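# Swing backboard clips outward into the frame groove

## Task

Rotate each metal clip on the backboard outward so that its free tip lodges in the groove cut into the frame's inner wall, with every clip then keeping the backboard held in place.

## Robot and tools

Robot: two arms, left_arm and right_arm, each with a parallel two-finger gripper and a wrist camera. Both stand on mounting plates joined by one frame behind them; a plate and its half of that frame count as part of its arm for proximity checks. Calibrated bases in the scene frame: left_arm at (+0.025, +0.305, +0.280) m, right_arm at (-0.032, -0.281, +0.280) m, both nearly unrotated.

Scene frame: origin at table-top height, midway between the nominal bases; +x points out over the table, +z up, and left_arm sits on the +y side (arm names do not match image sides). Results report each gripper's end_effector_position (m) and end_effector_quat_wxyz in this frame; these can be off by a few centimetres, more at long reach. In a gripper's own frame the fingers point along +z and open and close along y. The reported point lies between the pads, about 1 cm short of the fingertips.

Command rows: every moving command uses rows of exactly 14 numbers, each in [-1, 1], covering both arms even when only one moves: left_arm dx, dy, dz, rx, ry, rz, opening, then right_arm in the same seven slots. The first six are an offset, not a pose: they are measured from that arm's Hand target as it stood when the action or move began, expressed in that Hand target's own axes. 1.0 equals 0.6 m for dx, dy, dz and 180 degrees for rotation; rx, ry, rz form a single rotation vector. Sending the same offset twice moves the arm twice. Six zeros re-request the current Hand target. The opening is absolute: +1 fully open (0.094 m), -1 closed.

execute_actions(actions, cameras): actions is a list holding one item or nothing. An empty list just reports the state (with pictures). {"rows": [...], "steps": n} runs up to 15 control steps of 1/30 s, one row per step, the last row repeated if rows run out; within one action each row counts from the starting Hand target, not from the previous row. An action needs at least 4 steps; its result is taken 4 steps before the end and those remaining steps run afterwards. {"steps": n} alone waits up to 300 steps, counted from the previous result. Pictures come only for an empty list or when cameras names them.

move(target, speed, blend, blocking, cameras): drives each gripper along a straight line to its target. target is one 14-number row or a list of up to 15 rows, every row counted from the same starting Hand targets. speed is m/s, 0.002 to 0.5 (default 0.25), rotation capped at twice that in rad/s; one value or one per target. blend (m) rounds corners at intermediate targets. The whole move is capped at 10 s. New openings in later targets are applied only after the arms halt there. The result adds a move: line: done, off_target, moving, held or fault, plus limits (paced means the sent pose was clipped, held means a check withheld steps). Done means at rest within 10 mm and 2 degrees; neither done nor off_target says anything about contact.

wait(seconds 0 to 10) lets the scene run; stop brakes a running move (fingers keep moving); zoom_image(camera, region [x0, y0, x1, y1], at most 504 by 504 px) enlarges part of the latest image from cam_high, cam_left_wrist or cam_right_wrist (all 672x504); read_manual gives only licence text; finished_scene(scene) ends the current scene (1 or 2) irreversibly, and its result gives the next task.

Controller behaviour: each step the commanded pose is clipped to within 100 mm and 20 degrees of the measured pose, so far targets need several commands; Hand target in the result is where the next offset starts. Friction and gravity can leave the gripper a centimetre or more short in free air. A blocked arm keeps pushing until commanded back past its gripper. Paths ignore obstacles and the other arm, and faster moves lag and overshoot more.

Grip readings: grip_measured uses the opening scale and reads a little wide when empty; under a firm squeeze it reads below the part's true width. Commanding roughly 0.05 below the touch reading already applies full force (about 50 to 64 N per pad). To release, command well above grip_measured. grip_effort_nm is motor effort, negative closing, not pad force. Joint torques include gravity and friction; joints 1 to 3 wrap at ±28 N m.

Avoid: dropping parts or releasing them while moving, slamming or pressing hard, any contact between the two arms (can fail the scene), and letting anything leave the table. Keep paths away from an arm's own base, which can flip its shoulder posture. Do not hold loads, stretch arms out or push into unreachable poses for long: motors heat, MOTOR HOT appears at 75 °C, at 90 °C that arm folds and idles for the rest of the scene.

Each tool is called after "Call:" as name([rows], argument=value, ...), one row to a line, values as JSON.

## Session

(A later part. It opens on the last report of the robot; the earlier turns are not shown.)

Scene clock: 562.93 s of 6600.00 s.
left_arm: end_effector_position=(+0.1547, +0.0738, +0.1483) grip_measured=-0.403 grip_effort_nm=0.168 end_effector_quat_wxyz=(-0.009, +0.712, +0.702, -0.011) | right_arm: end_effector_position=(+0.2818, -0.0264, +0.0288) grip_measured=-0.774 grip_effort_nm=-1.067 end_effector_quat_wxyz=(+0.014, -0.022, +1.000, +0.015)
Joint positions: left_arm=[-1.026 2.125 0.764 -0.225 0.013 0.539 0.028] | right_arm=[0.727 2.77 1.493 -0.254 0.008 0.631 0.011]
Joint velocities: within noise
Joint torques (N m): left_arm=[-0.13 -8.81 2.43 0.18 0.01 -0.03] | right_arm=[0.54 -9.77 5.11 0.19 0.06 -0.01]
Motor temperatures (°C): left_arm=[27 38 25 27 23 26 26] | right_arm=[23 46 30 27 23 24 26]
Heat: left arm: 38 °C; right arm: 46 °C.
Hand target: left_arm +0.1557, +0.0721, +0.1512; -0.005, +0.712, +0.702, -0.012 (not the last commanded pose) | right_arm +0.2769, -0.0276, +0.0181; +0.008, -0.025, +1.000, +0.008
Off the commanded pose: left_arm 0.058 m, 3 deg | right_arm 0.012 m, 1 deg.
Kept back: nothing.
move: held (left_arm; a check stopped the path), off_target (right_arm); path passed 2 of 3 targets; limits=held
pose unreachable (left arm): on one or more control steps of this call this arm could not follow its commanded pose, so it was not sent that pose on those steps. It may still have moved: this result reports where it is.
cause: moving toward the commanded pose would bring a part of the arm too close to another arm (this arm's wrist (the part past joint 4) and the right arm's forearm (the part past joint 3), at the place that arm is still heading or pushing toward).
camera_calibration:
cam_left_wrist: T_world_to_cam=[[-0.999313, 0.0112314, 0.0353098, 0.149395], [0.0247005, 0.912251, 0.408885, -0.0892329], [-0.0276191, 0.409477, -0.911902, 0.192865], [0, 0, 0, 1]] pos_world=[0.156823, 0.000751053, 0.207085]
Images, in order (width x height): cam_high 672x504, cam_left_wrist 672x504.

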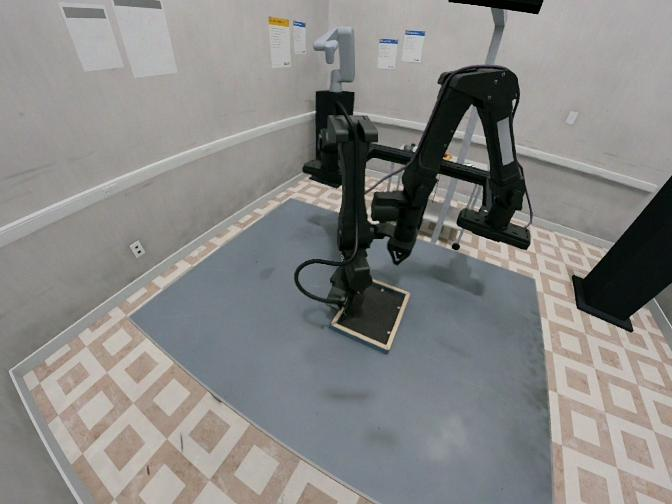

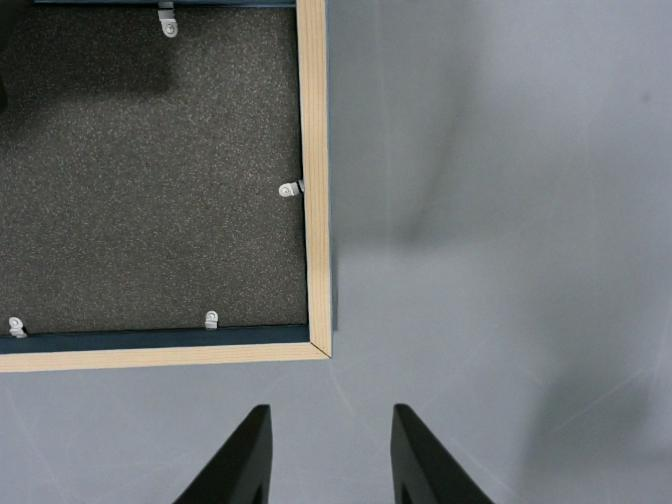

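Call:
move([
  [0,0.008,0.16,0,0,0,-0.4,0,0,0,0,0,0,-0.8],
  [-0.045,0.008,0.16,0,0,0,-0.4,0,0,0,0,0,0,-0.8],
], speed=0.12, cameras=["cam_high","cam_left_wrist"])

Scene clock: 564.43 s of 6600.00 s.
left_arm: end_effector_position=(+0.1547, +0.0738, +0.1483) grip_measured=-0.403 grip_effort_nm=0.168 end_effector_quat_wxyz=(-0.009, +0.712, +0.702, -0.011) | right_arm: end_effector_position=(+0.2818, -0.0264, +0.0288) grip_measured=-0.774 grip_effort_nm=-1.067 end_effector_quat_wxyz=(+0.014, -0.022, +1.000, +0.015)
Joint positions: left_arm=[-1.026 2.125 0.764 -0.225 0.013 0.539 0.028] | right_arm=[0.727 2.77 1.493 -0.254 0.008 0.631 0.011]
Joint velocities: within noise
Joint torques (N m): left_arm=[-0.14 -7.73 2.48 0.19 0.01 -0.04] | right_arm=[0.7 -9.81 4.92 0.17 0.03 -0.01]
Motor temperatures (°C): left_arm=[27 38 25 27 23 26 26] | right_arm=[23 46 30 27 23 24 26]
Heat: left arm: 38 °C; right arm: 46 °C.
Hand target: left_arm +0.1547, +0.0738, +0.1483; -0.009, +0.712, +0.702, -0.011 (not the last commanded pose) | right_arm +0.2767, -0.0278, +0.0184; +0.008, -0.025, +1.000, +0.009
Off the commanded pose: left_arm 0.098 m, 0 deg | right_arm 0.012 m, 1 deg.
Kept back: nothing.
move: held (left_arm; a check stopped the path), off_target (right_arm); path passed 0 of 2 targets; limits=held
pose unreachable (left arm): on one or more control steps of this call this arm could not follow its commanded pose, so it was not sent that pose on those steps. It may still have moved: this result reports where it is.
cause: moving toward the commanded pose would bring a part of the arm too close to another arm (this arm's wrist (the part past joint 4) and the right arm's wrist (the part past joint 4)).
camera_calibration:
cam_left_wrist: T_world_to_cam=[[-0.99932, 0.011238, 0.0351152, 0.149473], [0.0246178, 0.912387, 0.408589, -0.0891119], [-0.0274469, 0.409175, -0.912043, 0.192916], [0, 0, 0, 1]] pos_world=[0.15686, 0.000688384, 0.207109]
Images, in order (width x height): cam_high 672x504, cam_left_wrist 672x504.

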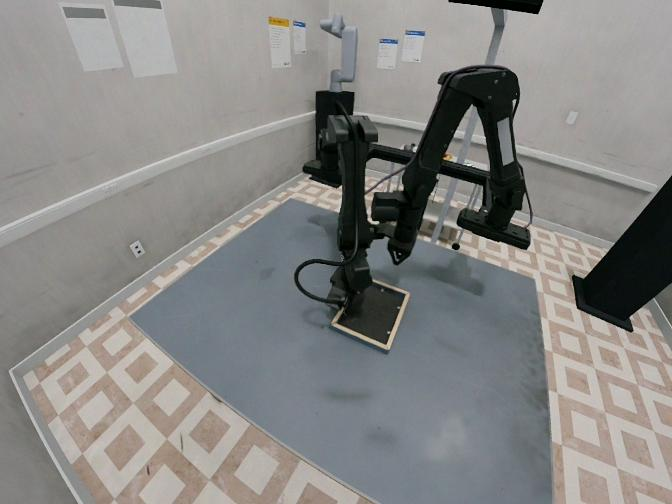

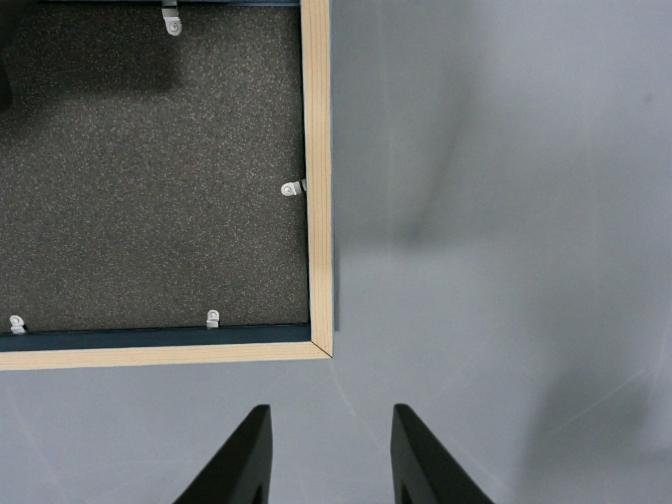

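Call:
move([
  [0,0,0,0,0,0,-0.4,0,0,0,0,0,0,-0.5],
  [0,0,0,0,0,0,-0.4,0,0,-0.035,0,0,0,-0.45],
  [0,0,0,0,0,0,-0.4,-0.05,0,-0.035,0,0,0,-0.45],
], speed=0.1, cameras=["cam_right_wrist"])

Scene clock: 568.57 s of 6600.00 s.
left_arm: end_effector_position=(+0.1547, +0.0738, +0.1483) grip_measured=-0.403 grip_effort_nm=0.159 end_effector_quat_wxyz=(-0.009, +0.712, +0.702, -0.011) | right_arm: end_effector_position=(+0.2817, -0.0265, +0.0288) grip_measured=-0.502 grip_effort_nm=0.042 end_effector_quat_wxyz=(+0.014, -0.021, +1.000, +0.014)
Joint positions: left_arm=[-1.026 2.125 0.764 -0.225 0.013 0.539 0.028] | right_arm=[0.727 2.77 1.493 -0.255 0.008 0.631 0.023]
Joint velocities: within noise
Joint torques (N m): left_arm=[-0.14 -7.75 2.47 0.19 0.01 -0.04] | right_arm=[0.09 -12.36 3.73 0.16 0.03 0.03]
Motor temperatures (°C): left_arm=[27 38 25 27 23 26 26] | right_arm=[23 46 30 27 23 24 26]
Heat: left arm: 38 °C; right arm: 46 °C.
Hand target: left_arm +0.1547, +0.0738, +0.1483; -0.009, +0.712, +0.702, -0.011 | right_arm +0.2817, -0.0265, +0.0288; +0.014, -0.021, +1.000, +0.014 (not the last commanded pose)
Off the commanded pose: left_arm 0.000 m, 0 deg | right_arm 0.027 m, 1 deg.
Kept back: nothing.
move: held (right_arm; a check stopped the path); path passed 1 of 3 targets; target 2's new opening was not sent; limits=held
pose unreachable (right arm): on one or more control steps of this call this arm could not follow its commanded pose, so it was not sent that pose on those steps. It may still have moved: this result reports where it is.
cause: moving toward the commanded pose would bring a part of the arm too close to another arm (this arm's wrist (the part past joint 4) and the left arm's wrist (the part past joint 4), along the way the arms are being sent, or toward where that arm still pushes).
camera_calibration:
cam_right_wrist: T_world_to_cam=[[0.0474551, -0.998364, -0.0319052, -0.0379115], [-0.908924, -0.0564063, 0.413128, 0.279619], [-0.414252, 0.00939442, -0.910114, 0.228663], [0, 0, 0, 1]] pos_world=[0.350675, -0.0242254, 0.0913812]
Images, in order (width x height): cam_right_wrist 672x504.

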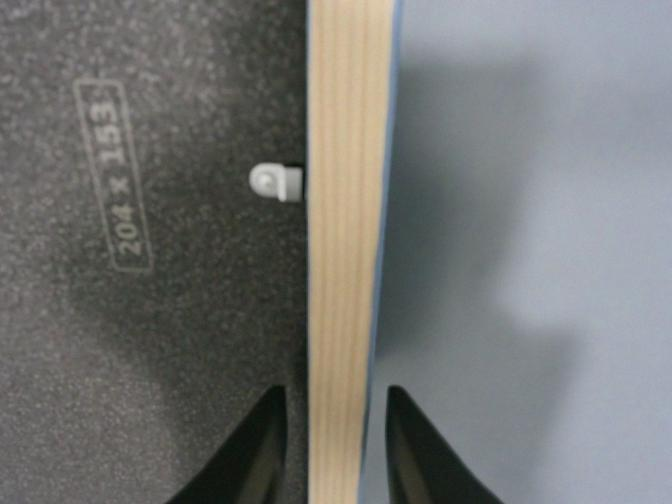

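Backing the left arm off first, then relocating the clamp.

Call:
move(target=[0,0.15,0,0,0,0,-0.4,0,0,0,0,0,0,-0.5], speed=0.15, cameras=[])

Call:
move([
  [0.06,0.12,0,0,0,0,-0.4,0,0,-0.01,0,0,0,-0.45],
], speed=0.15, cameras=["cam_high"])

Scene clock: 569.30 s of 6600.00 s.
left_arm: end_effector_position=(+0.1557, +0.0743, +0.1483) grip_measured=-0.403 grip_effort_nm=0.164 end_effector_quat_wxyz=(-0.009, +0.711, +0.703, -0.011) | right_arm: end_effector_position=(+0.2817, -0.0265, +0.0288) grip_measured=-0.502 grip_effort_nm=0.046 end_effector_quat_wxyz=(+0.014, -0.021, +1.000, +0.014)
Joint positions: left_arm=[-1.022 2.125 0.764 -0.225 0.012 0.54 0.028] | right_arm=[0.727 2.77 1.493 -0.255 0.008 0.631 0.023]
Joint velocities: within noise
Joint torques (N m): left_arm=[-0.2 -7.72 2.45 0.19 0.01 -0.04] | right_arm=[0.16 -12.29 3.78 0.17 0.02 0]
Motor temperatures (°C): left_arm=[27 38 25 27 23 26 26] | right_arm=[23 46 30 27 23 24 26]
Heat: left arm: 38 °C; right arm: 46 °C.
Hand target: left_arm +0.1554, +0.0741, +0.1483; -0.009, +0.712, +0.703, -0.011 (not the last commanded pose) | right_arm +0.2817, -0.0265, +0.0288; +0.014, -0.021, +1.000, +0.014
Off the commanded pose: left_arm 0.089 m, 0 deg | right_arm 0.000 m, 0 deg.
Kept back: nothing.
move: held (left_arm; a check stopped the path); limits=held
pose unreachable (left arm): on one or more control steps of this call this arm could not follow its commanded pose, so it was not sent that pose on those steps. It may still have moved: this result reports where it is.
cause: moving toward the commanded pose would bring a part of the arm too close to another arm (this arm's wrist (the part past joint 4) and the right arm's wrist (the part past joint 4)).
No camera images: "cameras" was empty.

Scene clock: 569.80 s of 6600.00 s.
left_arm: end_effector_position=(+0.1557, +0.0743, +0.1483) grip_measured=-0.403 grip_effort_nm=0.164 end_effector_quat_wxyz=(-0.009, +0.711, +0.703, -0.011) | right_arm: end_effector_position=(+0.2817, -0.0265, +0.0288) grip_measured=-0.451 grip_effort_nm=0.042 end_effector_quat_wxyz=(+0.014, -0.021, +1.000, +0.014)
Joint positions: left_arm=[-1.022 2.125 0.764 -0.225 0.012 0.54 0.028] | right_arm=[0.727 2.77 1.493 -0.255 0.008 0.631 0.026]
Joint velocities: within noise
Joint torques (N m): left_arm=[-0.14 -7.76 2.45 0.19 0.01 -0.05] | right_arm=[0.01 -12.51 3.3 0.16 0.02 -0.03]
Motor temperatures (°C): left_arm=[27 38 25 27 23 26 26] | right_arm=[23 46 30 27 23 24 26]
Heat: left arm: 38 °C; right arm: 46 °C.
Hand target: left_arm +0.1557, +0.0743, +0.1483; -0.009, +0.711, +0.703, -0.011 (not the last commanded pose) | right_arm +0.2817, -0.0266, +0.0296; +0.014, -0.021, +1.000, +0.014 (not the last commanded pose)
Off the commanded pose: left_arm 0.080 m, 0 deg | right_arm 0.006 m, 0 deg.
Kept back: nothing.
move: held (left_arm; a check stopped the path); limits=held
pose unreachable (left arm): on one or more control steps of this call this arm could not follow its commanded pose, so it was not sent that pose on those steps. It may still have moved: this result reports where it is.
cause: moving toward the commanded pose would bring a part of the arm too close to another arm (this arm's wrist (the part past joint 4) and the right arm's wrist (the part past joint 4), along the way the arms are being sent, or toward where that arm still pushes).
Images, in order (width x height): cam_high 672x504.

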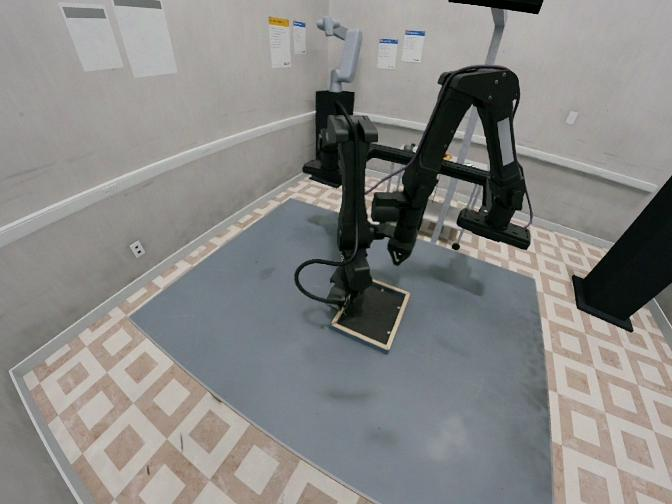

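Call:
move(target=[0.03,-0.1,-0.05,0,0,0,-0.4,0,0,0,0,0,0,-0.45], speed=0.12, cameras=[])

Scene clock: 571.10 s of 6600.00 s.
left_arm: end_effector_position=(+0.0989, +0.0901, +0.1767) grip_measured=-0.403 grip_effort_nm=0.164 end_effector_quat_wxyz=(-0.007, +0.714, +0.700, -0.010) | right_arm: end_effector_position=(+0.2817, -0.0265, +0.0288) grip_measured=-0.451 grip_effort_nm=0.042 end_effector_quat_wxyz=(+0.014, -0.021, +1.000, +0.014)
Joint positions: left_arm=[-1.206 1.92 0.599 -0.259 0.012 0.365 0.028] | right_arm=[0.727 2.77 1.493 -0.255 0.008 0.631 0.026]
Joint velocities: within noise
Joint torques (N m): left_arm=[-0.32 -8.09 2.02 0.11 0.04 -0.12] | right_arm=[0.08 -12.53 3.64 0.16 -0.02 0]
Motor temperatures (°C): left_arm=[27 38 25 27 23 26 26] | right_arm=[23 46 30 27 23 24 25]
Heat: left arm: 38 °C; right arm: 46 °C.
Hand target: left_arm +0.0968, +0.0929, +0.1800; -0.008, +0.711, +0.703, -0.011 | right_arm +0.2817, -0.0266, +0.0296; +0.014, -0.021, +1.000, +0.014
Off the commanded pose: left_arm 0.005 m, 1 deg | right_arm 0.001 m, 0 deg.
Kept back: nothing.
move: done
No camera images: "cameras" was empty.

Call:
move([
  [0.15,0,-0.05,0,0,0,-0.4,0,0,-0.045,0,0,0,-0.45],
  [0.15,0,-0.05,0,0,0,-0.4,-0.05,0,-0.045,0,0,0,-0.45],
], speed=0.12, cameras=["cam_right_wrist"])

Scene clock: 572.47 s of 6600.00 s.
left_arm: end_effector_position=(+0.1006, +0.1566, +0.1993) grip_measured=-0.403 grip_effort_nm=0.164 end_effector_quat_wxyz=(-0.001, +0.700, +0.714, -0.012) | right_arm: end_effector_position=(+0.2818, -0.0268, +0.0462) grip_measured=-0.451 grip_effort_nm=0.051 end_effector_quat_wxyz=(+0.015, -0.021, +1.000, +0.015)
Joint positions: left_arm=[-1.065 1.624 0.365 -0.311 0.01 0.467 0.028] | right_arm=[0.727 2.711 1.459 -0.276 0.008 0.631 0.026]
Joint velocities: within noise
Joint torques (N m): left_arm=[-0.54 -3.06 3.36 0.28 0.03 -0.06] | right_arm=[0.34 -14.57 2.69 0.04 0.03 -0.03]
Motor temperatures (°C): left_arm=[27 38 25 27 23 26 26] | right_arm=[23 47 30 27 23 24 25]
Heat: left arm: 38 °C; right arm: 47 °C.
Hand target: left_arm +0.1007, +0.1537, +0.1990; +0.001, +0.702, +0.713, -0.013 (not the last commanded pose) | right_arm +0.2810, -0.0273, +0.0542; +0.014, -0.021, +1.000, +0.014 (not the last commanded pose)
Off the commanded pose: left_arm 0.028 m, 2 deg | right_arm 0.031 m, 0 deg.
Kept back: nothing.
move: held (left_arm; a check stopped the path), off_target (right_arm; braked when a check withheld steps of left_arm); path passed 0 of 2 targets; limits=held
pose unreachable (left arm): on one or more control steps of this call this arm could not follow its commanded pose, so it was not sent that pose on those steps. It may still have moved: this result reports where it is.
cause: moving toward the commanded pose would bring two parts of the arm too close to each other (its gripper housing and its base or mounting, with joints 1 (waist) to 6 (wrist roll) between them).
camera_calibration:
cam_right_wrist: T_world_to_cam=[[0.0474914, -0.998303, -0.0336935, -0.0375211], [-0.909909, -0.0571529, 0.410852, 0.272877], [-0.41208, 0.0111461, -0.911079, 0.243985], [0, 0, 0, 1]] pos_world=[0.350616, -0.0245812, 0.108913]
Images, in order (width x height): cam_right_wrist 672x504.

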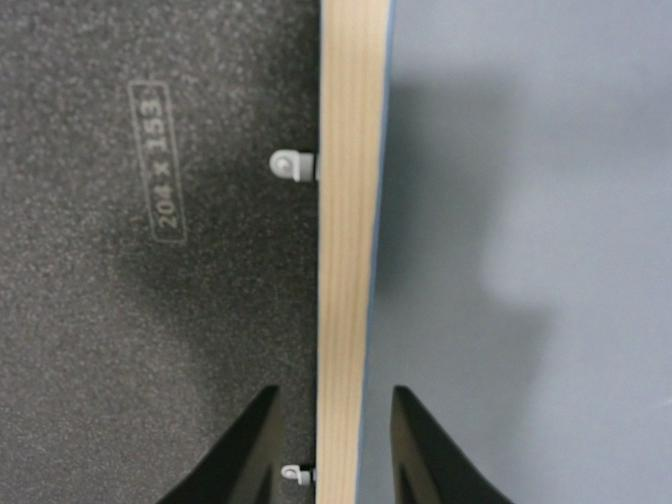

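Call:
move(target=[0.0,0.06,0,0,0,0,-0.4,-0.055,0.0,0,0,0,0,-0.45], speed=0.12, cameras=["cam_right_wrist"])

Scene clock: 573.70 s of 6600.00 s.
left_arm: end_effector_position=(+0.1335, +0.1575, +0.1976) grip_measured=-0.403 grip_effort_nm=0.164 end_effector_quat_wxyz=(-0.001, +0.700, +0.714, -0.012) | right_arm: end_effector_position=(+0.3208, -0.0205, +0.0658) grip_measured=-0.451 grip_effort_nm=0.051 end_effector_quat_wxyz=(+0.029, -0.019, +0.999, +0.024)
Joint positions: left_arm=[-0.903 1.688 0.429 -0.311 0.01 0.627 0.028] | right_arm=[0.683 2.711 1.591 -0.375 0.007 0.592 0.026]
Joint velocities: within noise
Joint torques (N m): left_arm=[0.34 -3.56 4.19 0.17 0.03 0.05] | right_arm=[-0.01 -10.71 5.42 0.11 -0.01 -0.03]
Motor temperatures (°C): left_arm=[27 38 25 27 23 26 26] | right_arm=[23 47 30 27 23 24 25]
Heat: left arm: 38 °C; right arm: 47 °C.
Hand target: left_arm +0.1367, +0.1542, +0.1983; +0.001, +0.702, +0.712, -0.013 | right_arm +0.3139, -0.0258, +0.0552; +0.014, -0.021, +1.000, +0.014
Off the commanded pose: left_arm 0.005 m, 0 deg | right_arm 0.014 m, 2 deg.
Kept back: nothing.
move: off_target (right_arm)
camera_calibration:
cam_right_wrist: T_world_to_cam=[[0.0435513, -0.997792, -0.0501457, -0.0300763], [-0.920699, -0.0595704, 0.385701, 0.305783], [-0.387836, 0.0293713, -0.92126, 0.271112], [0, 0, 0, 1]] pos_world=[0.387991, -0.0197572, 0.130316]
Images, in order (width x height): cam_right_wrist 672x504.

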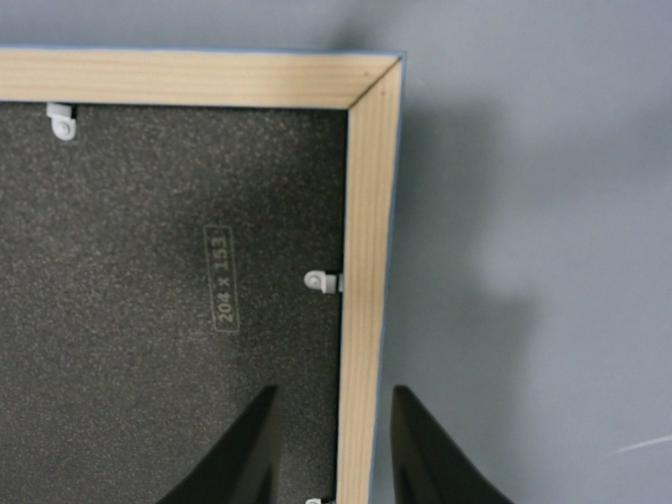

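Call:
move(target=[0.0,0.0,0,0,0,0,-0.4,0.006,-0.004,0.035,0,0,0,-0.45], speed=0.1, cameras=["cam_right_wrist"])

Scene clock: 574.97 s of 6600.00 s.
left_arm: end_effector_position=(+0.1335, +0.1575, +0.1976) grip_measured=-0.403 grip_effort_nm=0.164 end_effector_quat_wxyz=(-0.001, +0.700, +0.714, -0.012) | right_arm: end_effector_position=(+0.3112, -0.0271, +0.0432) grip_measured=-0.451 grip_effort_nm=0.042 end_effector_quat_wxyz=(+0.015, -0.020, +1.000, +0.015)
Joint positions: left_arm=[-0.903 1.688 0.429 -0.311 0.01 0.629 0.028] | right_arm=[0.683 2.77 1.6 -0.358 0.007 0.591 0.026]
Joint velocities: within noise
Joint torques (N m): left_arm=[0.35 -3.58 4.19 0.18 0.03 0.03] | right_arm=[-0.01 -10.74 5.38 0.25 -0.01 -0.1]
Motor temperatures (°C): left_arm=[27 37 25 27 23 26 26] | right_arm=[23 47 30 27 23 24 25]
Heat: left arm: 37 °C; right arm: 47 °C.
Hand target: left_arm +0.1367, +0.1542, +0.1983; +0.001, +0.702, +0.713, -0.013 | right_arm +0.3110, -0.0278, +0.0340; +0.014, -0.021, +1.000, +0.014
Off the commanded pose: left_arm 0.005 m, 0 deg | right_arm 0.009 m, 0 deg.
Kept back: nothing.
move: done
camera_calibration:
cam_right_wrist: T_world_to_cam=[[0.0440647, -0.998504, -0.0323802, -0.0383757], [-0.910322, -0.0534829, 0.410431, 0.301063], [-0.411549, 0.0113909, -0.911317, 0.253255], [0, 0, 0, 1]] pos_world=[0.379982, -0.0251014, 0.105987]
Images, in order (width x height): cam_right_wrist 672x504.

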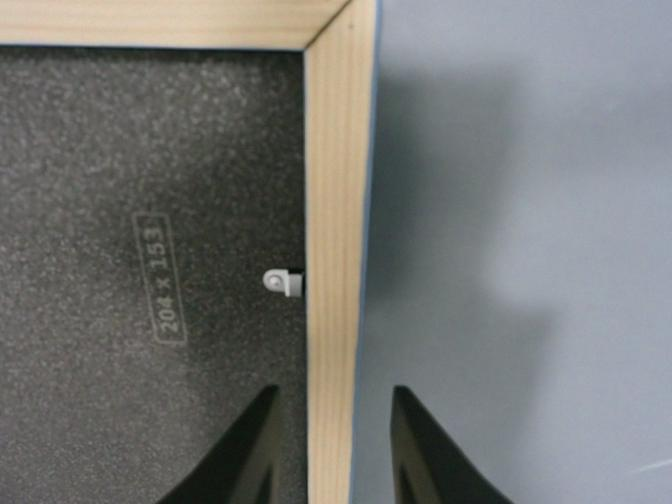

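Call:
move([
  [0.0,0.0,0,0,0,0,-0.4,0.0,0.002,0.027,0,0,0,-0.45],
  [0.0,0.0,0,0,0,0,-0.4,0.0,0.002,0.027,0,0,0,-0.7],
  [0.0,0.0,0,0,0,0,-0.4,0.0,0.002,0.027,0,0,0,-0.8],
], speed=0.07, cameras=["cam_right_wrist"])

Scene clock: 577.83 s of 6600.00 s.
left_arm: end_effector_position=(+0.1335, +0.1575, +0.1976) grip_measured=-0.403 grip_effort_nm=0.164 end_effector_quat_wxyz=(-0.001, +0.701, +0.713, -0.012) | right_arm: end_effector_position=(+0.3128, -0.0257, +0.0281) grip_measured=-0.769 grip_effort_nm=-1.057 end_effector_quat_wxyz=(+0.016, -0.019, +1.000, +0.015)
Joint positions: left_arm=[-0.903 1.688 0.429 -0.311 0.01 0.629 0.028] | right_arm=[0.683 2.823 1.638 -0.342 0.007 0.591 0.011]
Joint velocities: within noise
Joint torques (N m): left_arm=[0.36 -3.56 4.21 0.17 0.04 0.04] | right_arm=[0.17 -10.43 5.48 0.29 0.01 -0.04]
Motor temperatures (°C): left_arm=[27 37 25 27 23 26 26] | right_arm=[23 47 30 27 23 24 25]
Heat: left arm: 37 °C; right arm: 47 °C.
Hand target: left_arm +0.1367, +0.1542, +0.1983; +0.001, +0.702, +0.712, -0.013 | right_arm +0.3113, -0.0261, +0.0178; +0.014, -0.021, +1.000, +0.014
Off the commanded pose: left_arm 0.005 m, 0 deg | right_arm 0.010 m, 0 deg.
Kept back: nothing.
move: done
camera_calibration:
cam_right_wrist: T_world_to_cam=[[0.0437033, -0.998492, -0.0332361, -0.0373578], [-0.910844, -0.0534901, 0.40927, 0.309003], [-0.410431, 0.0123865, -0.911808, 0.23986], [0, 0, 0, 1]] pos_world=[0.381532, -0.0237438, 0.0909986]
Images, in order (width x height): cam_right_wrist 672x504.

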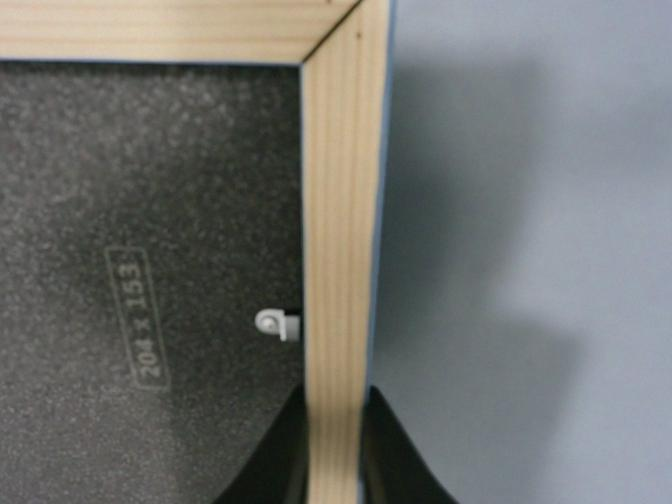

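Call:
move([
  [-0.107,0.039,0.1,0,0,0,-0.4,0,0,0,0,0,0,-0.8],
  [-0.182,0.039,0.2,0,0,0,-0.4,0,0,0,0,0,0,-0.8],
], speed=0.12, blend=0.02, cameras=["cam_left_wrist","cam_high"])

Scene clock: 579.80 s of 6600.00 s.
left_arm: end_effector_position=(+0.1585, +0.0487, +0.0830) grip_measured=-0.403 grip_effort_nm=0.164 end_effector_quat_wxyz=(-0.005, +0.704, +0.710, -0.010) | right_arm: end_effector_position=(+0.3128, -0.0257, +0.0281) grip_measured=-0.769 grip_effort_nm=-1.062 end_effector_quat_wxyz=(+0.016, -0.019, +1.000, +0.015)
Joint positions: left_arm=[-1.057 2.423 0.9 -0.056 0.01 0.485 0.028] | right_arm=[0.683 2.823 1.638 -0.342 0.007 0.591 0.011]
Joint velocities: within noise
Joint torques (N m): left_arm=[-0.43 -7.86 2.69 0.33 0.03 -0.14] | right_arm=[0.2 -10.47 5.45 0.28 0.02 -0.06]
Motor temperatures (°C): left_arm=[27 37 25 27 23 26 26] | right_arm=[23 48 30 27 23 24 25]
Heat: left arm: 37 °C; right arm: 48 °C.
Hand target: left_arm +0.1596, +0.0431, +0.0800; +0.000, +0.702, +0.713, -0.013 | right_arm +0.3113, -0.0261, +0.0178; +0.014, -0.021, +1.000, +0.014
Off the commanded pose: left_arm 0.006 m, 1 deg | right_arm 0.010 m, 0 deg.
Kept back: nothing.
move: done
camera_calibration:
cam_left_wrist: T_world_to_cam=[[-0.999496, -0.0119575, 0.0294205, 0.15747], [0.000994826, 0.914163, 0.405346, -0.0356683], [-0.0317421, 0.40517, -0.91369, 0.144701], [0, 0, 0, 1]] pos_world=[0.162019, -0.0241388, 0.142037]
Images, in order (width x height): cam_high 672x504, cam_left_wrist 672x504.

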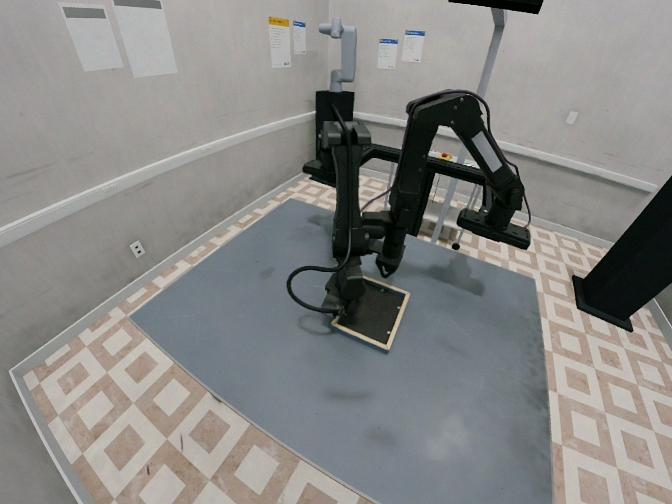

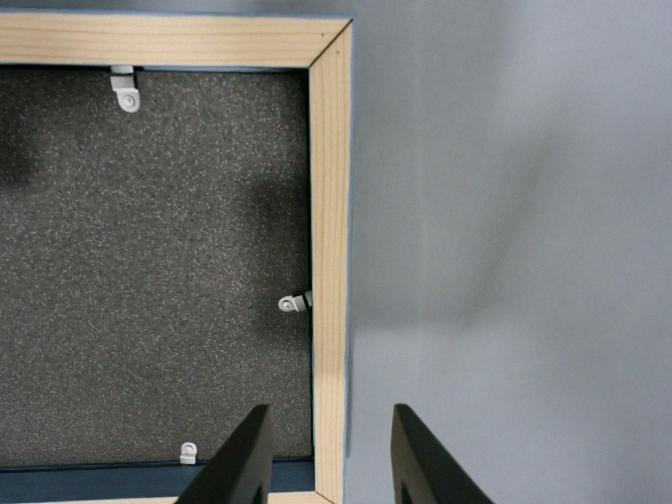

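Call:
move([
  [-0.015,0.002,0.055,0,0,0,-0.5,0,0,0,0,0,0,-0.8],
], speed=0.08, cameras=["cam_left_wrist"])

Scene clock: 581.00 s of 6600.00 s.
left_arm: end_effector_position=(+0.1603, +0.0382, +0.0507) grip_measured=-0.497 grip_effort_nm=-0.120 end_effector_quat_wxyz=(-0.004, +0.703, +0.711, -0.011) | right_arm: end_effector_position=(+0.3128, -0.0257, +0.0281) grip_measured=-0.769 grip_effort_nm=-1.067 end_effector_quat_wxyz=(+0.016, -0.019, +1.000, +0.015)
Joint positions: left_arm=[-1.067 2.561 0.987 -0.003 0.01 0.471 0.024] | right_arm=[0.683 2.823 1.638 -0.342 0.007 0.591 0.011]
Joint velocities: within noise
Joint torques (N m): left_arm=[-0.65 -8.32 2.33 0.34 0.03 -0.11] | right_arm=[0.14 -10.5 5.5 0.31 -0.01 -0.05]
Motor temperatures (°C): left_arm=[27 37 25 27 23 26 26] | right_arm=[23 48 30 27 23 24 25]
Heat: left arm: 37 °C; right arm: 48 °C.
Hand target: left_arm +0.1604, +0.0333, +0.0473; +0.001, +0.702, +0.712, -0.013 | right_arm +0.3113, -0.0261, +0.0178; +0.014, -0.021, +1.000, +0.014
Off the commanded pose: left_arm 0.006 m, 1 deg | right_arm 0.010 m, 0 deg.
Kept back: nothing.
move: done
camera_calibration:
cam_left_wrist: T_world_to_cam=[[-0.999474, -0.0153681, 0.0285565, 0.160261], [-0.00252318, 0.914763, 0.403984, -0.0123949], [-0.0323309, 0.403699, -0.91432, 0.119668], [0, 0, 0, 1]] pos_world=[0.164015, -0.0345086, 0.109846]
Images, in order (width x height): cam_left_wrist 672x504.

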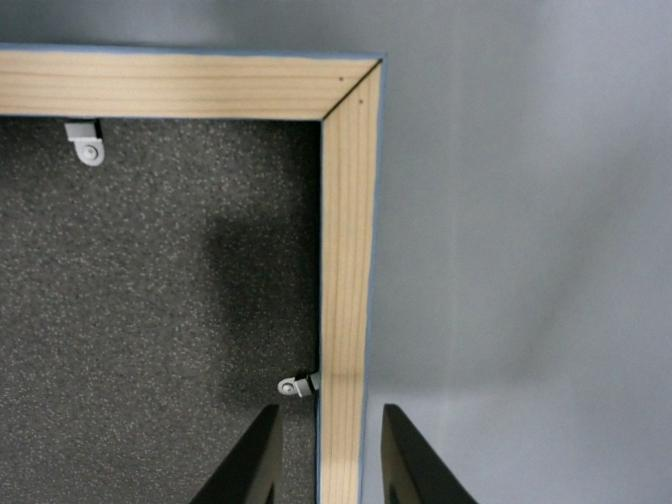

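Call:
move([
  [-0.003,-0.005,0.03,0,0,0,-0.55,0,0,0,0,0,0,-0.8],
], speed=0.08, cameras=["cam_left_wrist"])

Scene clock: 582.17 s of 6600.00 s.
left_arm: end_effector_position=(+0.1575, +0.0353, +0.0330) grip_measured=-0.547 grip_effort_nm=-0.120 end_effector_quat_wxyz=(-0.004, +0.703, +0.711, -0.011) | right_arm: end_effector_position=(+0.3128, -0.0257, +0.0281) grip_measured=-0.769 grip_effort_nm=-1.067 end_effector_quat_wxyz=(+0.016, -0.019, +1.000, +0.015)
Joint positions: left_arm=[-1.079 2.631 1.021 0.034 0.01 0.459 0.021] | right_arm=[0.683 2.823 1.638 -0.342 0.007 0.591 0.011]
Joint velocities: within noise
Joint torques (N m): left_arm=[-0.62 -8.4 2.1 0.33 0.03 -0.11] | right_arm=[0.23 -10.39 5.59 0.28 0.02 -0.03]
Motor temperatures (°C): left_arm=[27 37 25 27 23 26 26] | right_arm=[23 48 30 27 23 24 25]
Heat: left arm: 37 °C; right arm: 48 °C.
Hand target: left_arm +0.1571, +0.0312, +0.0293; +0.001, +0.702, +0.712, -0.013 | right_arm +0.3113, -0.0261, +0.0178; +0.014, -0.021, +1.000, +0.014
Off the commanded pose: left_arm 0.006 m, 1 deg | right_arm 0.010 m, 0 deg.
Kept back: nothing.
move: done
camera_calibration:
cam_left_wrist: T_world_to_cam=[[-0.999494, -0.0153516, 0.0278695, 0.15789], [-0.00282428, 0.915253, 0.402869, -0.0025441], [-0.0316923, 0.402586, -0.914833, 0.104575], [0, 0, 0, 1]] pos_world=[0.161117, -0.0373482, 0.0922936]
Images, in order (width x height): cam_left_wrist 672x504.

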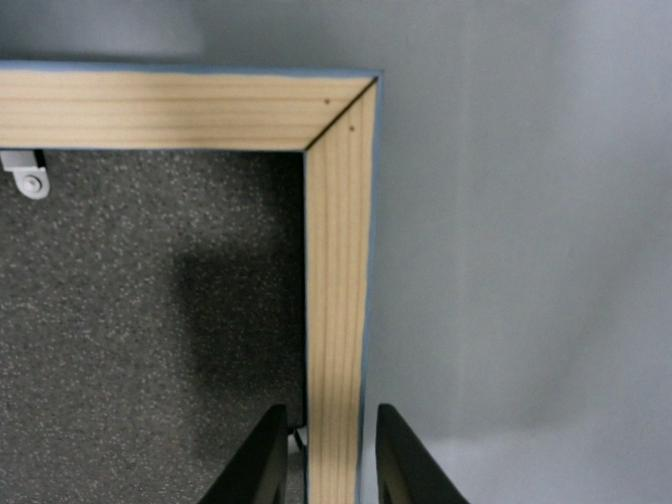

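Call:
move([
  [0,-0.0005,0.0155,0,0,0,-0.55,0,0,0,0,0,0,-0.8],
  [0,-0.0005,0.0155,0,0,0,-0.68,0,0,0,0,0,0,-0.8],
], speed=0.05, cameras=["cam_left_wrist"])

Scene clock: 584.33 s of 6600.00 s.
left_arm: end_effector_position=(+0.1571, +0.0351, +0.0240) grip_measured=-0.677 grip_effort_nm=-0.120 end_effector_quat_wxyz=(-0.004, +0.702, +0.712, -0.011) | right_arm: end_effector_position=(+0.3128, -0.0257, +0.0281) grip_measured=-0.769 grip_effort_nm=-1.062 end_effector_quat_wxyz=(+0.016, -0.019, +1.000, +0.015)
Joint positions: left_arm=[-1.08 2.666 1.038 0.052 0.01 0.457 0.015] | right_arm=[0.683 2.823 1.638 -0.342 0.007 0.591 0.011]
Joint velocities: within noise
Joint torques (N m): left_arm=[-0.65 -8.39 2.09 0.33 0.03 -0.11] | right_arm=[0.2 -10.5 5.38 0.28 0.02 -0.07]
Motor temperatures (°C): left_arm=[27 37 25 27 23 26 26] | right_arm=[23 49 30 27 23 24 26]
Heat: left arm: 37 °C; right arm: 49 °C.
Hand target: left_arm +0.1566, +0.0311, +0.0200; +0.001, +0.702, +0.712, -0.013 | right_arm +0.3113, -0.0261, +0.0178; +0.014, -0.021, +1.000, +0.014
Off the commanded pose: left_arm 0.006 m, 1 deg | right_arm 0.010 m, 0 deg.
Kept back: nothing.
move: done
camera_calibration:
cam_left_wrist: T_world_to_cam=[[-0.999488, -0.0157331, 0.0278733, 0.157734], [-0.00317149, 0.915244, 0.402888, 0.0013218], [-0.0318496, 0.402593, -0.914825, 0.0964129], [0, 0, 0, 1]] pos_world=[0.160728, -0.0375433, 0.0832718]
Images, in order (width x height): cam_left_wrist 672x504.

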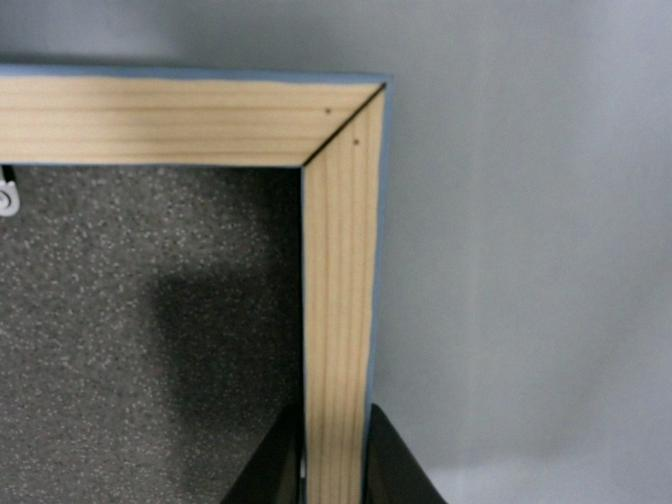

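Call:
move(target=[0.022,0,0.0,0,0,0,-0.68,0,0,0,0,0,0,-0.8], speed=0.03, cameras=["cam_left_wrist","cam_right_wrist"])

Scene clock: 585.30 s of 6600.00 s.
left_arm: end_effector_position=(+0.1565, +0.0414, +0.0226) grip_measured=-0.677 grip_effort_nm=-0.115 end_effector_quat_wxyz=(+0.000, +0.700, +0.714, -0.012) | right_arm: end_effector_position=(+0.3128, -0.0257, +0.0281) grip_measured=-0.769 grip_effort_nm=-1.062 end_effector_quat_wxyz=(+0.016, -0.019, +1.000, +0.015)
Joint positions: left_arm=[-1.072 2.666 1.007 0.091 0.01 0.459 0.015] | right_arm=[0.683 2.823 1.638 -0.342 0.007 0.591 0.011]
Joint velocities: within noise
Joint torques (N m): left_arm=[0.28 -8.77 0.47 0.34 0.03 0.03] | right_arm=[0.08 -10.51 5.55 0.28 -0.01 -0.05]
Motor temperatures (°C): left_arm=[27 37 25 27 23 26 26] | right_arm=[23 49 30 27 23 24 26]
Heat: left arm: 37 °C; right arm: 49 °C.
Hand target: left_arm +0.1564, +0.0442, +0.0197; +0.001, +0.702, +0.713, -0.013 | right_arm +0.3113, -0.0261, +0.0178; +0.014, -0.021, +1.000, +0.014
Off the commanded pose: left_arm 0.004 m, 0 deg | right_arm 0.010 m, 0 deg.
Kept back: nothing.
move: done
camera_calibration:
cam_left_wrist: T_world_to_cam=[[-0.999461, -0.0217554, 0.0245708, 0.157606], [-0.010228, 0.917899, 0.396681, -0.00275587], [-0.0311835, 0.396216, -0.917628, 0.0928228], [0, 0, 0, 1]] pos_world=[0.160388, -0.0308195, 0.0823975]
cam_right_wrist: T_world_to_cam=[[0.0437033, -0.998492, -0.0332361, -0.0373578], [-0.910844, -0.0534901, 0.40927, 0.309003], [-0.410431, 0.0123865, -0.911808, 0.23986], [0, 0, 0, 1]] pos_world=[0.381532, -0.0237438, 0.0909986]
Images, in order (width x height): cam_left_wrist 672x504, cam_right_wrist 672x504.

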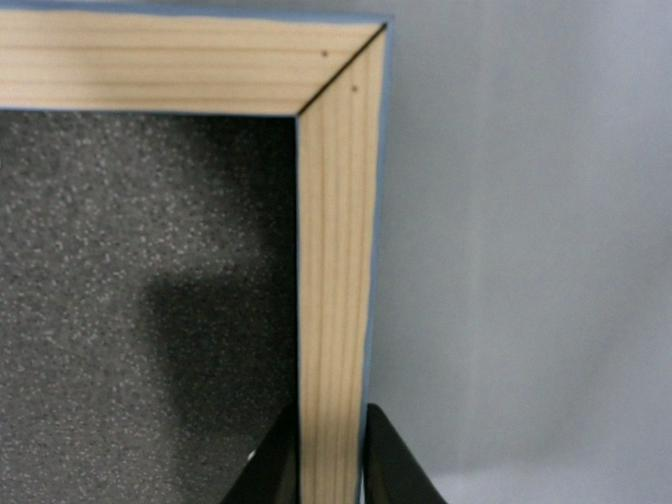

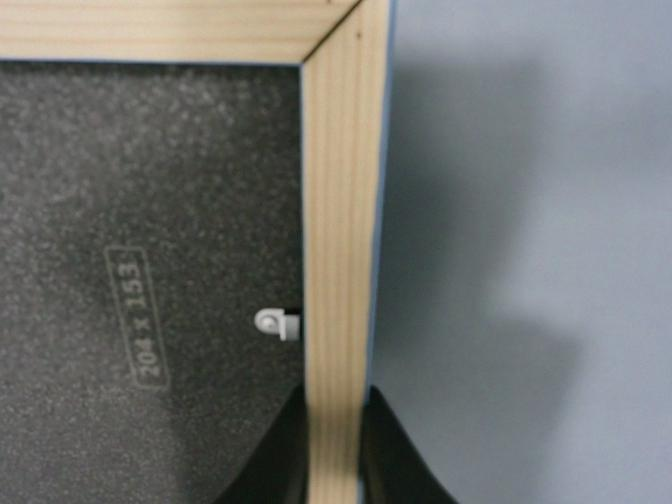

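Call:
move(target=[0.007,0,-0.001,0,0,0,-0.68,0,0,0,0,0,0,-0.8], speed=0.02, cameras=["cam_left_wrist","cam_right_wrist"])

Scene clock: 586.23 s of 6600.00 s.
left_arm: end_effector_position=(+0.1576, +0.0419, +0.0221) grip_measured=-0.677 grip_effort_nm=-0.115 end_effector_quat_wxyz=(+0.007, +0.701, +0.713, -0.014) | right_arm: end_effector_position=(+0.3128, -0.0257, +0.0281) grip_measured=-0.769 grip_effort_nm=-1.062 end_effector_quat_wxyz=(+0.016, -0.019, +1.000, +0.015)
Joint positions: left_arm=[-1.068 2.666 0.993 0.119 0.01 0.466 0.015] | right_arm=[0.683 2.823 1.638 -0.342 0.007 0.591 0.011]
Joint velocities: within noise
Joint torques (N m): left_arm=[0.43 -9.1 0.23 0.3 0.02 0.04] | right_arm=[0.09 -10.45 5.53 0.3 0.01 -0.04]
Motor temperatures (°C): left_arm=[27 37 25 27 23 26 26] | right_arm=[23 49 30 27 23 24 26]
Heat: left arm: 37 °C; right arm: 49 °C.
Hand target: left_arm +0.1564, +0.0484, +0.0203; +0.001, +0.702, +0.712, -0.013 | right_arm +0.3113, -0.0261, +0.0178; +0.014, -0.021, +1.000, +0.014
Off the commanded pose: left_arm 0.007 m, 1 deg | right_arm 0.010 m, 0 deg.
Kept back: nothing.
move: done
camera_calibration:
cam_left_wrist: T_world_to_cam=[[-0.999641, -0.019373, 0.0185333, 0.158856], [-0.01075, 0.922901, 0.384887, -0.00288594], [-0.0245608, 0.384549, -0.922778, 0.0917718], [0, 0, 0, 1]] pos_world=[0.161022, -0.0295498, 0.0828516]
cam_right_wrist: T_world_to_cam=[[0.0437033, -0.998492, -0.0332361, -0.0373578], [-0.910844, -0.0534901, 0.40927, 0.309003], [-0.410431, 0.0123865, -0.911808, 0.23986], [0, 0, 0, 1]] pos_world=[0.381532, -0.0237438, 0.0909986]
Images, in order (width x height): cam_left_wrist 672x504, cam_right_wrist 672x504.

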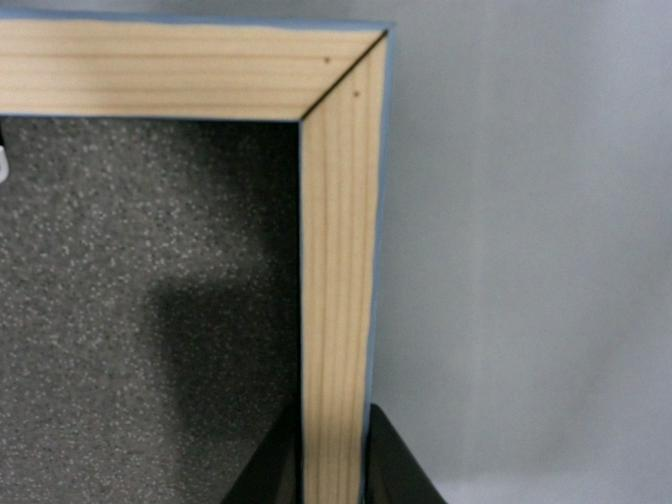

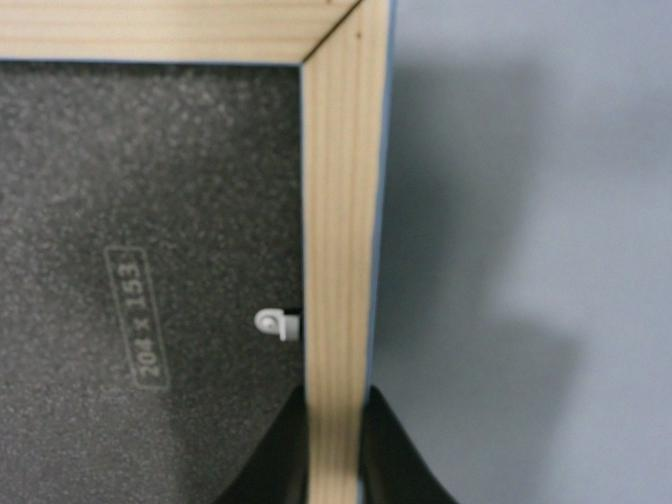

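Call:
move(target=[0.005,0,-0.001,0,0,0,-0.68,0,0,0,0,0,0,-0.8], speed=0.02, cameras=["cam_left_wrist"])

Call:
move(target=[0.005,0,-0.001,0,0,0,-0.68,0,0,0,0,0,0,-0.8], speed=0.02, cameras=["cam_left_wrist","cam_right_wrist"])

Scene clock: 587.17 s of 6600.00 s.
left_arm: end_effector_position=(+0.1577, +0.0425, +0.0218) grip_measured=-0.677 grip_effort_nm=-0.115 end_effector_quat_wxyz=(+0.010, +0.702, +0.712, -0.017) | right_arm: end_effector_position=(+0.3128, -0.0257, +0.0281) grip_measured=-0.769 grip_effort_nm=-1.062 end_effector_quat_wxyz=(+0.016, -0.019, +1.000, +0.015)
Joint positions: left_arm=[-1.064 2.666 0.983 0.138 0.014 0.472 0.015] | right_arm=[0.683 2.823 1.638 -0.342 0.007 0.591 0.011]
Joint velocities: within noise
Joint torques (N m): left_arm=[0.55 -9.36 -0.01 0.2 -0.01 0.04] | right_arm=[0.01 -10.5 5.44 0.27 0.04 -0.05]
Motor temperatures (°C): left_arm=[27 38 25 27 23 26 26] | right_arm=[23 49 30 27 23 24 26]
Heat: left arm: 38 °C; right arm: 49 °C.
Hand target: left_arm +0.1563, +0.0515, +0.0208; +0.001, +0.702, +0.712, -0.013 | right_arm +0.3113, -0.0261, +0.0178; +0.014, -0.021, +1.000, +0.014
Off the commanded pose: left_arm 0.009 m, 1 deg | right_arm 0.010 m, 0 deg.
Kept back: nothing.
move: done
camera_calibration:
cam_left_wrist: T_world_to_cam=[[-0.999688, -0.0173127, 0.0180175, 0.158864], [-0.00926104, 0.926432, 0.376348, -0.0035022], [-0.0232076, 0.376064, -0.926303, 0.0914978], [0, 0, 0, 1]] pos_world=[0.160906, -0.0284141, 0.0832104]
Images, in order (width x height): cam_left_wrist 672x504.

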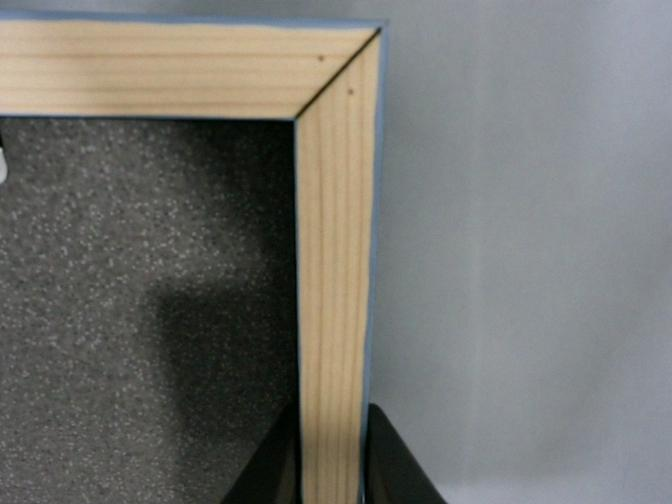

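Scene clock: 587.87 s of 6600.00 s.
left_arm: end_effector_position=(+0.1576, +0.0428, +0.0216) grip_measured=-0.677 grip_effort_nm=-0.120 end_effector_quat_wxyz=(+0.013, +0.702, +0.711, -0.021) | right_arm: end_effector_position=(+0.3128, -0.0257, +0.0281) grip_measured=-0.769 grip_effort_nm=-1.072 end_effector_quat_wxyz=(+0.016, -0.019, +1.000, +0.015)
Joint positions: left_arm=[-1.061 2.666 0.973 0.156 0.019 0.477 0.015] | right_arm=[0.683 2.823 1.638 -0.342 0.007 0.591 0.011]
Joint velocities: within noise
Joint torques (N m): left_arm=[0.68 -9.62 -0.18 0.13 -0.08 0.01] | right_arm=[0.12 -10.48 5.6 0.27 0 -0.04]
Motor temperatures (°C): left_arm=[27 38 25 27 23 26 26] | right_arm=[23 49 30 27 23 24 26]
Heat: left arm: 38 °C; right arm: 49 °C.
Hand target: left_arm +0.1563, +0.0545, +0.0213; +0.001, +0.702, +0.712, -0.013 | right_arm +0.3113, -0.0261, +0.0178; +0.014, -0.021, +1.000, +0.014
Off the commanded pose: left_arm 0.012 m, 2 deg | right_arm 0.010 m, 0 deg.
Kept back: nothing.
move: off_target (left_arm)
camera_calibration:
cam_left_wrist: T_world_to_cam=[[-0.999709, -0.0151567, 0.0187565, 0.158632], [-0.00721407, 0.930143, 0.367126, -0.00403917], [-0.0230106, 0.366883, -0.929982, 0.091582], [0, 0, 0, 1]] pos_world=[0.160664, -0.0274386, 0.0836771]
cam_right_wrist: T_world_to_cam=[[0.0437033, -0.998492, -0.0332361, -0.0373578], [-0.910844, -0.0534901, 0.40927, 0.309003], [-0.410431, 0.0123865, -0.911808, 0.23986], [0, 0, 0, 1]] pos_world=[0.381532, -0.0237438, 0.0909986]
Images, in order (width x height): cam_left_wrist 672x504, cam_right_wrist 672x504.

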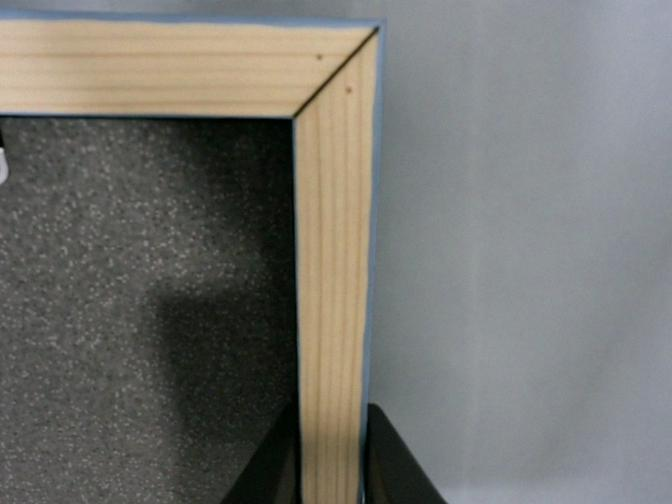

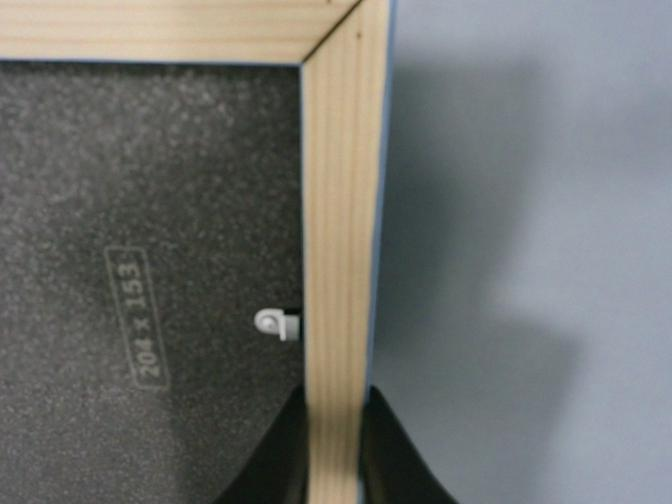

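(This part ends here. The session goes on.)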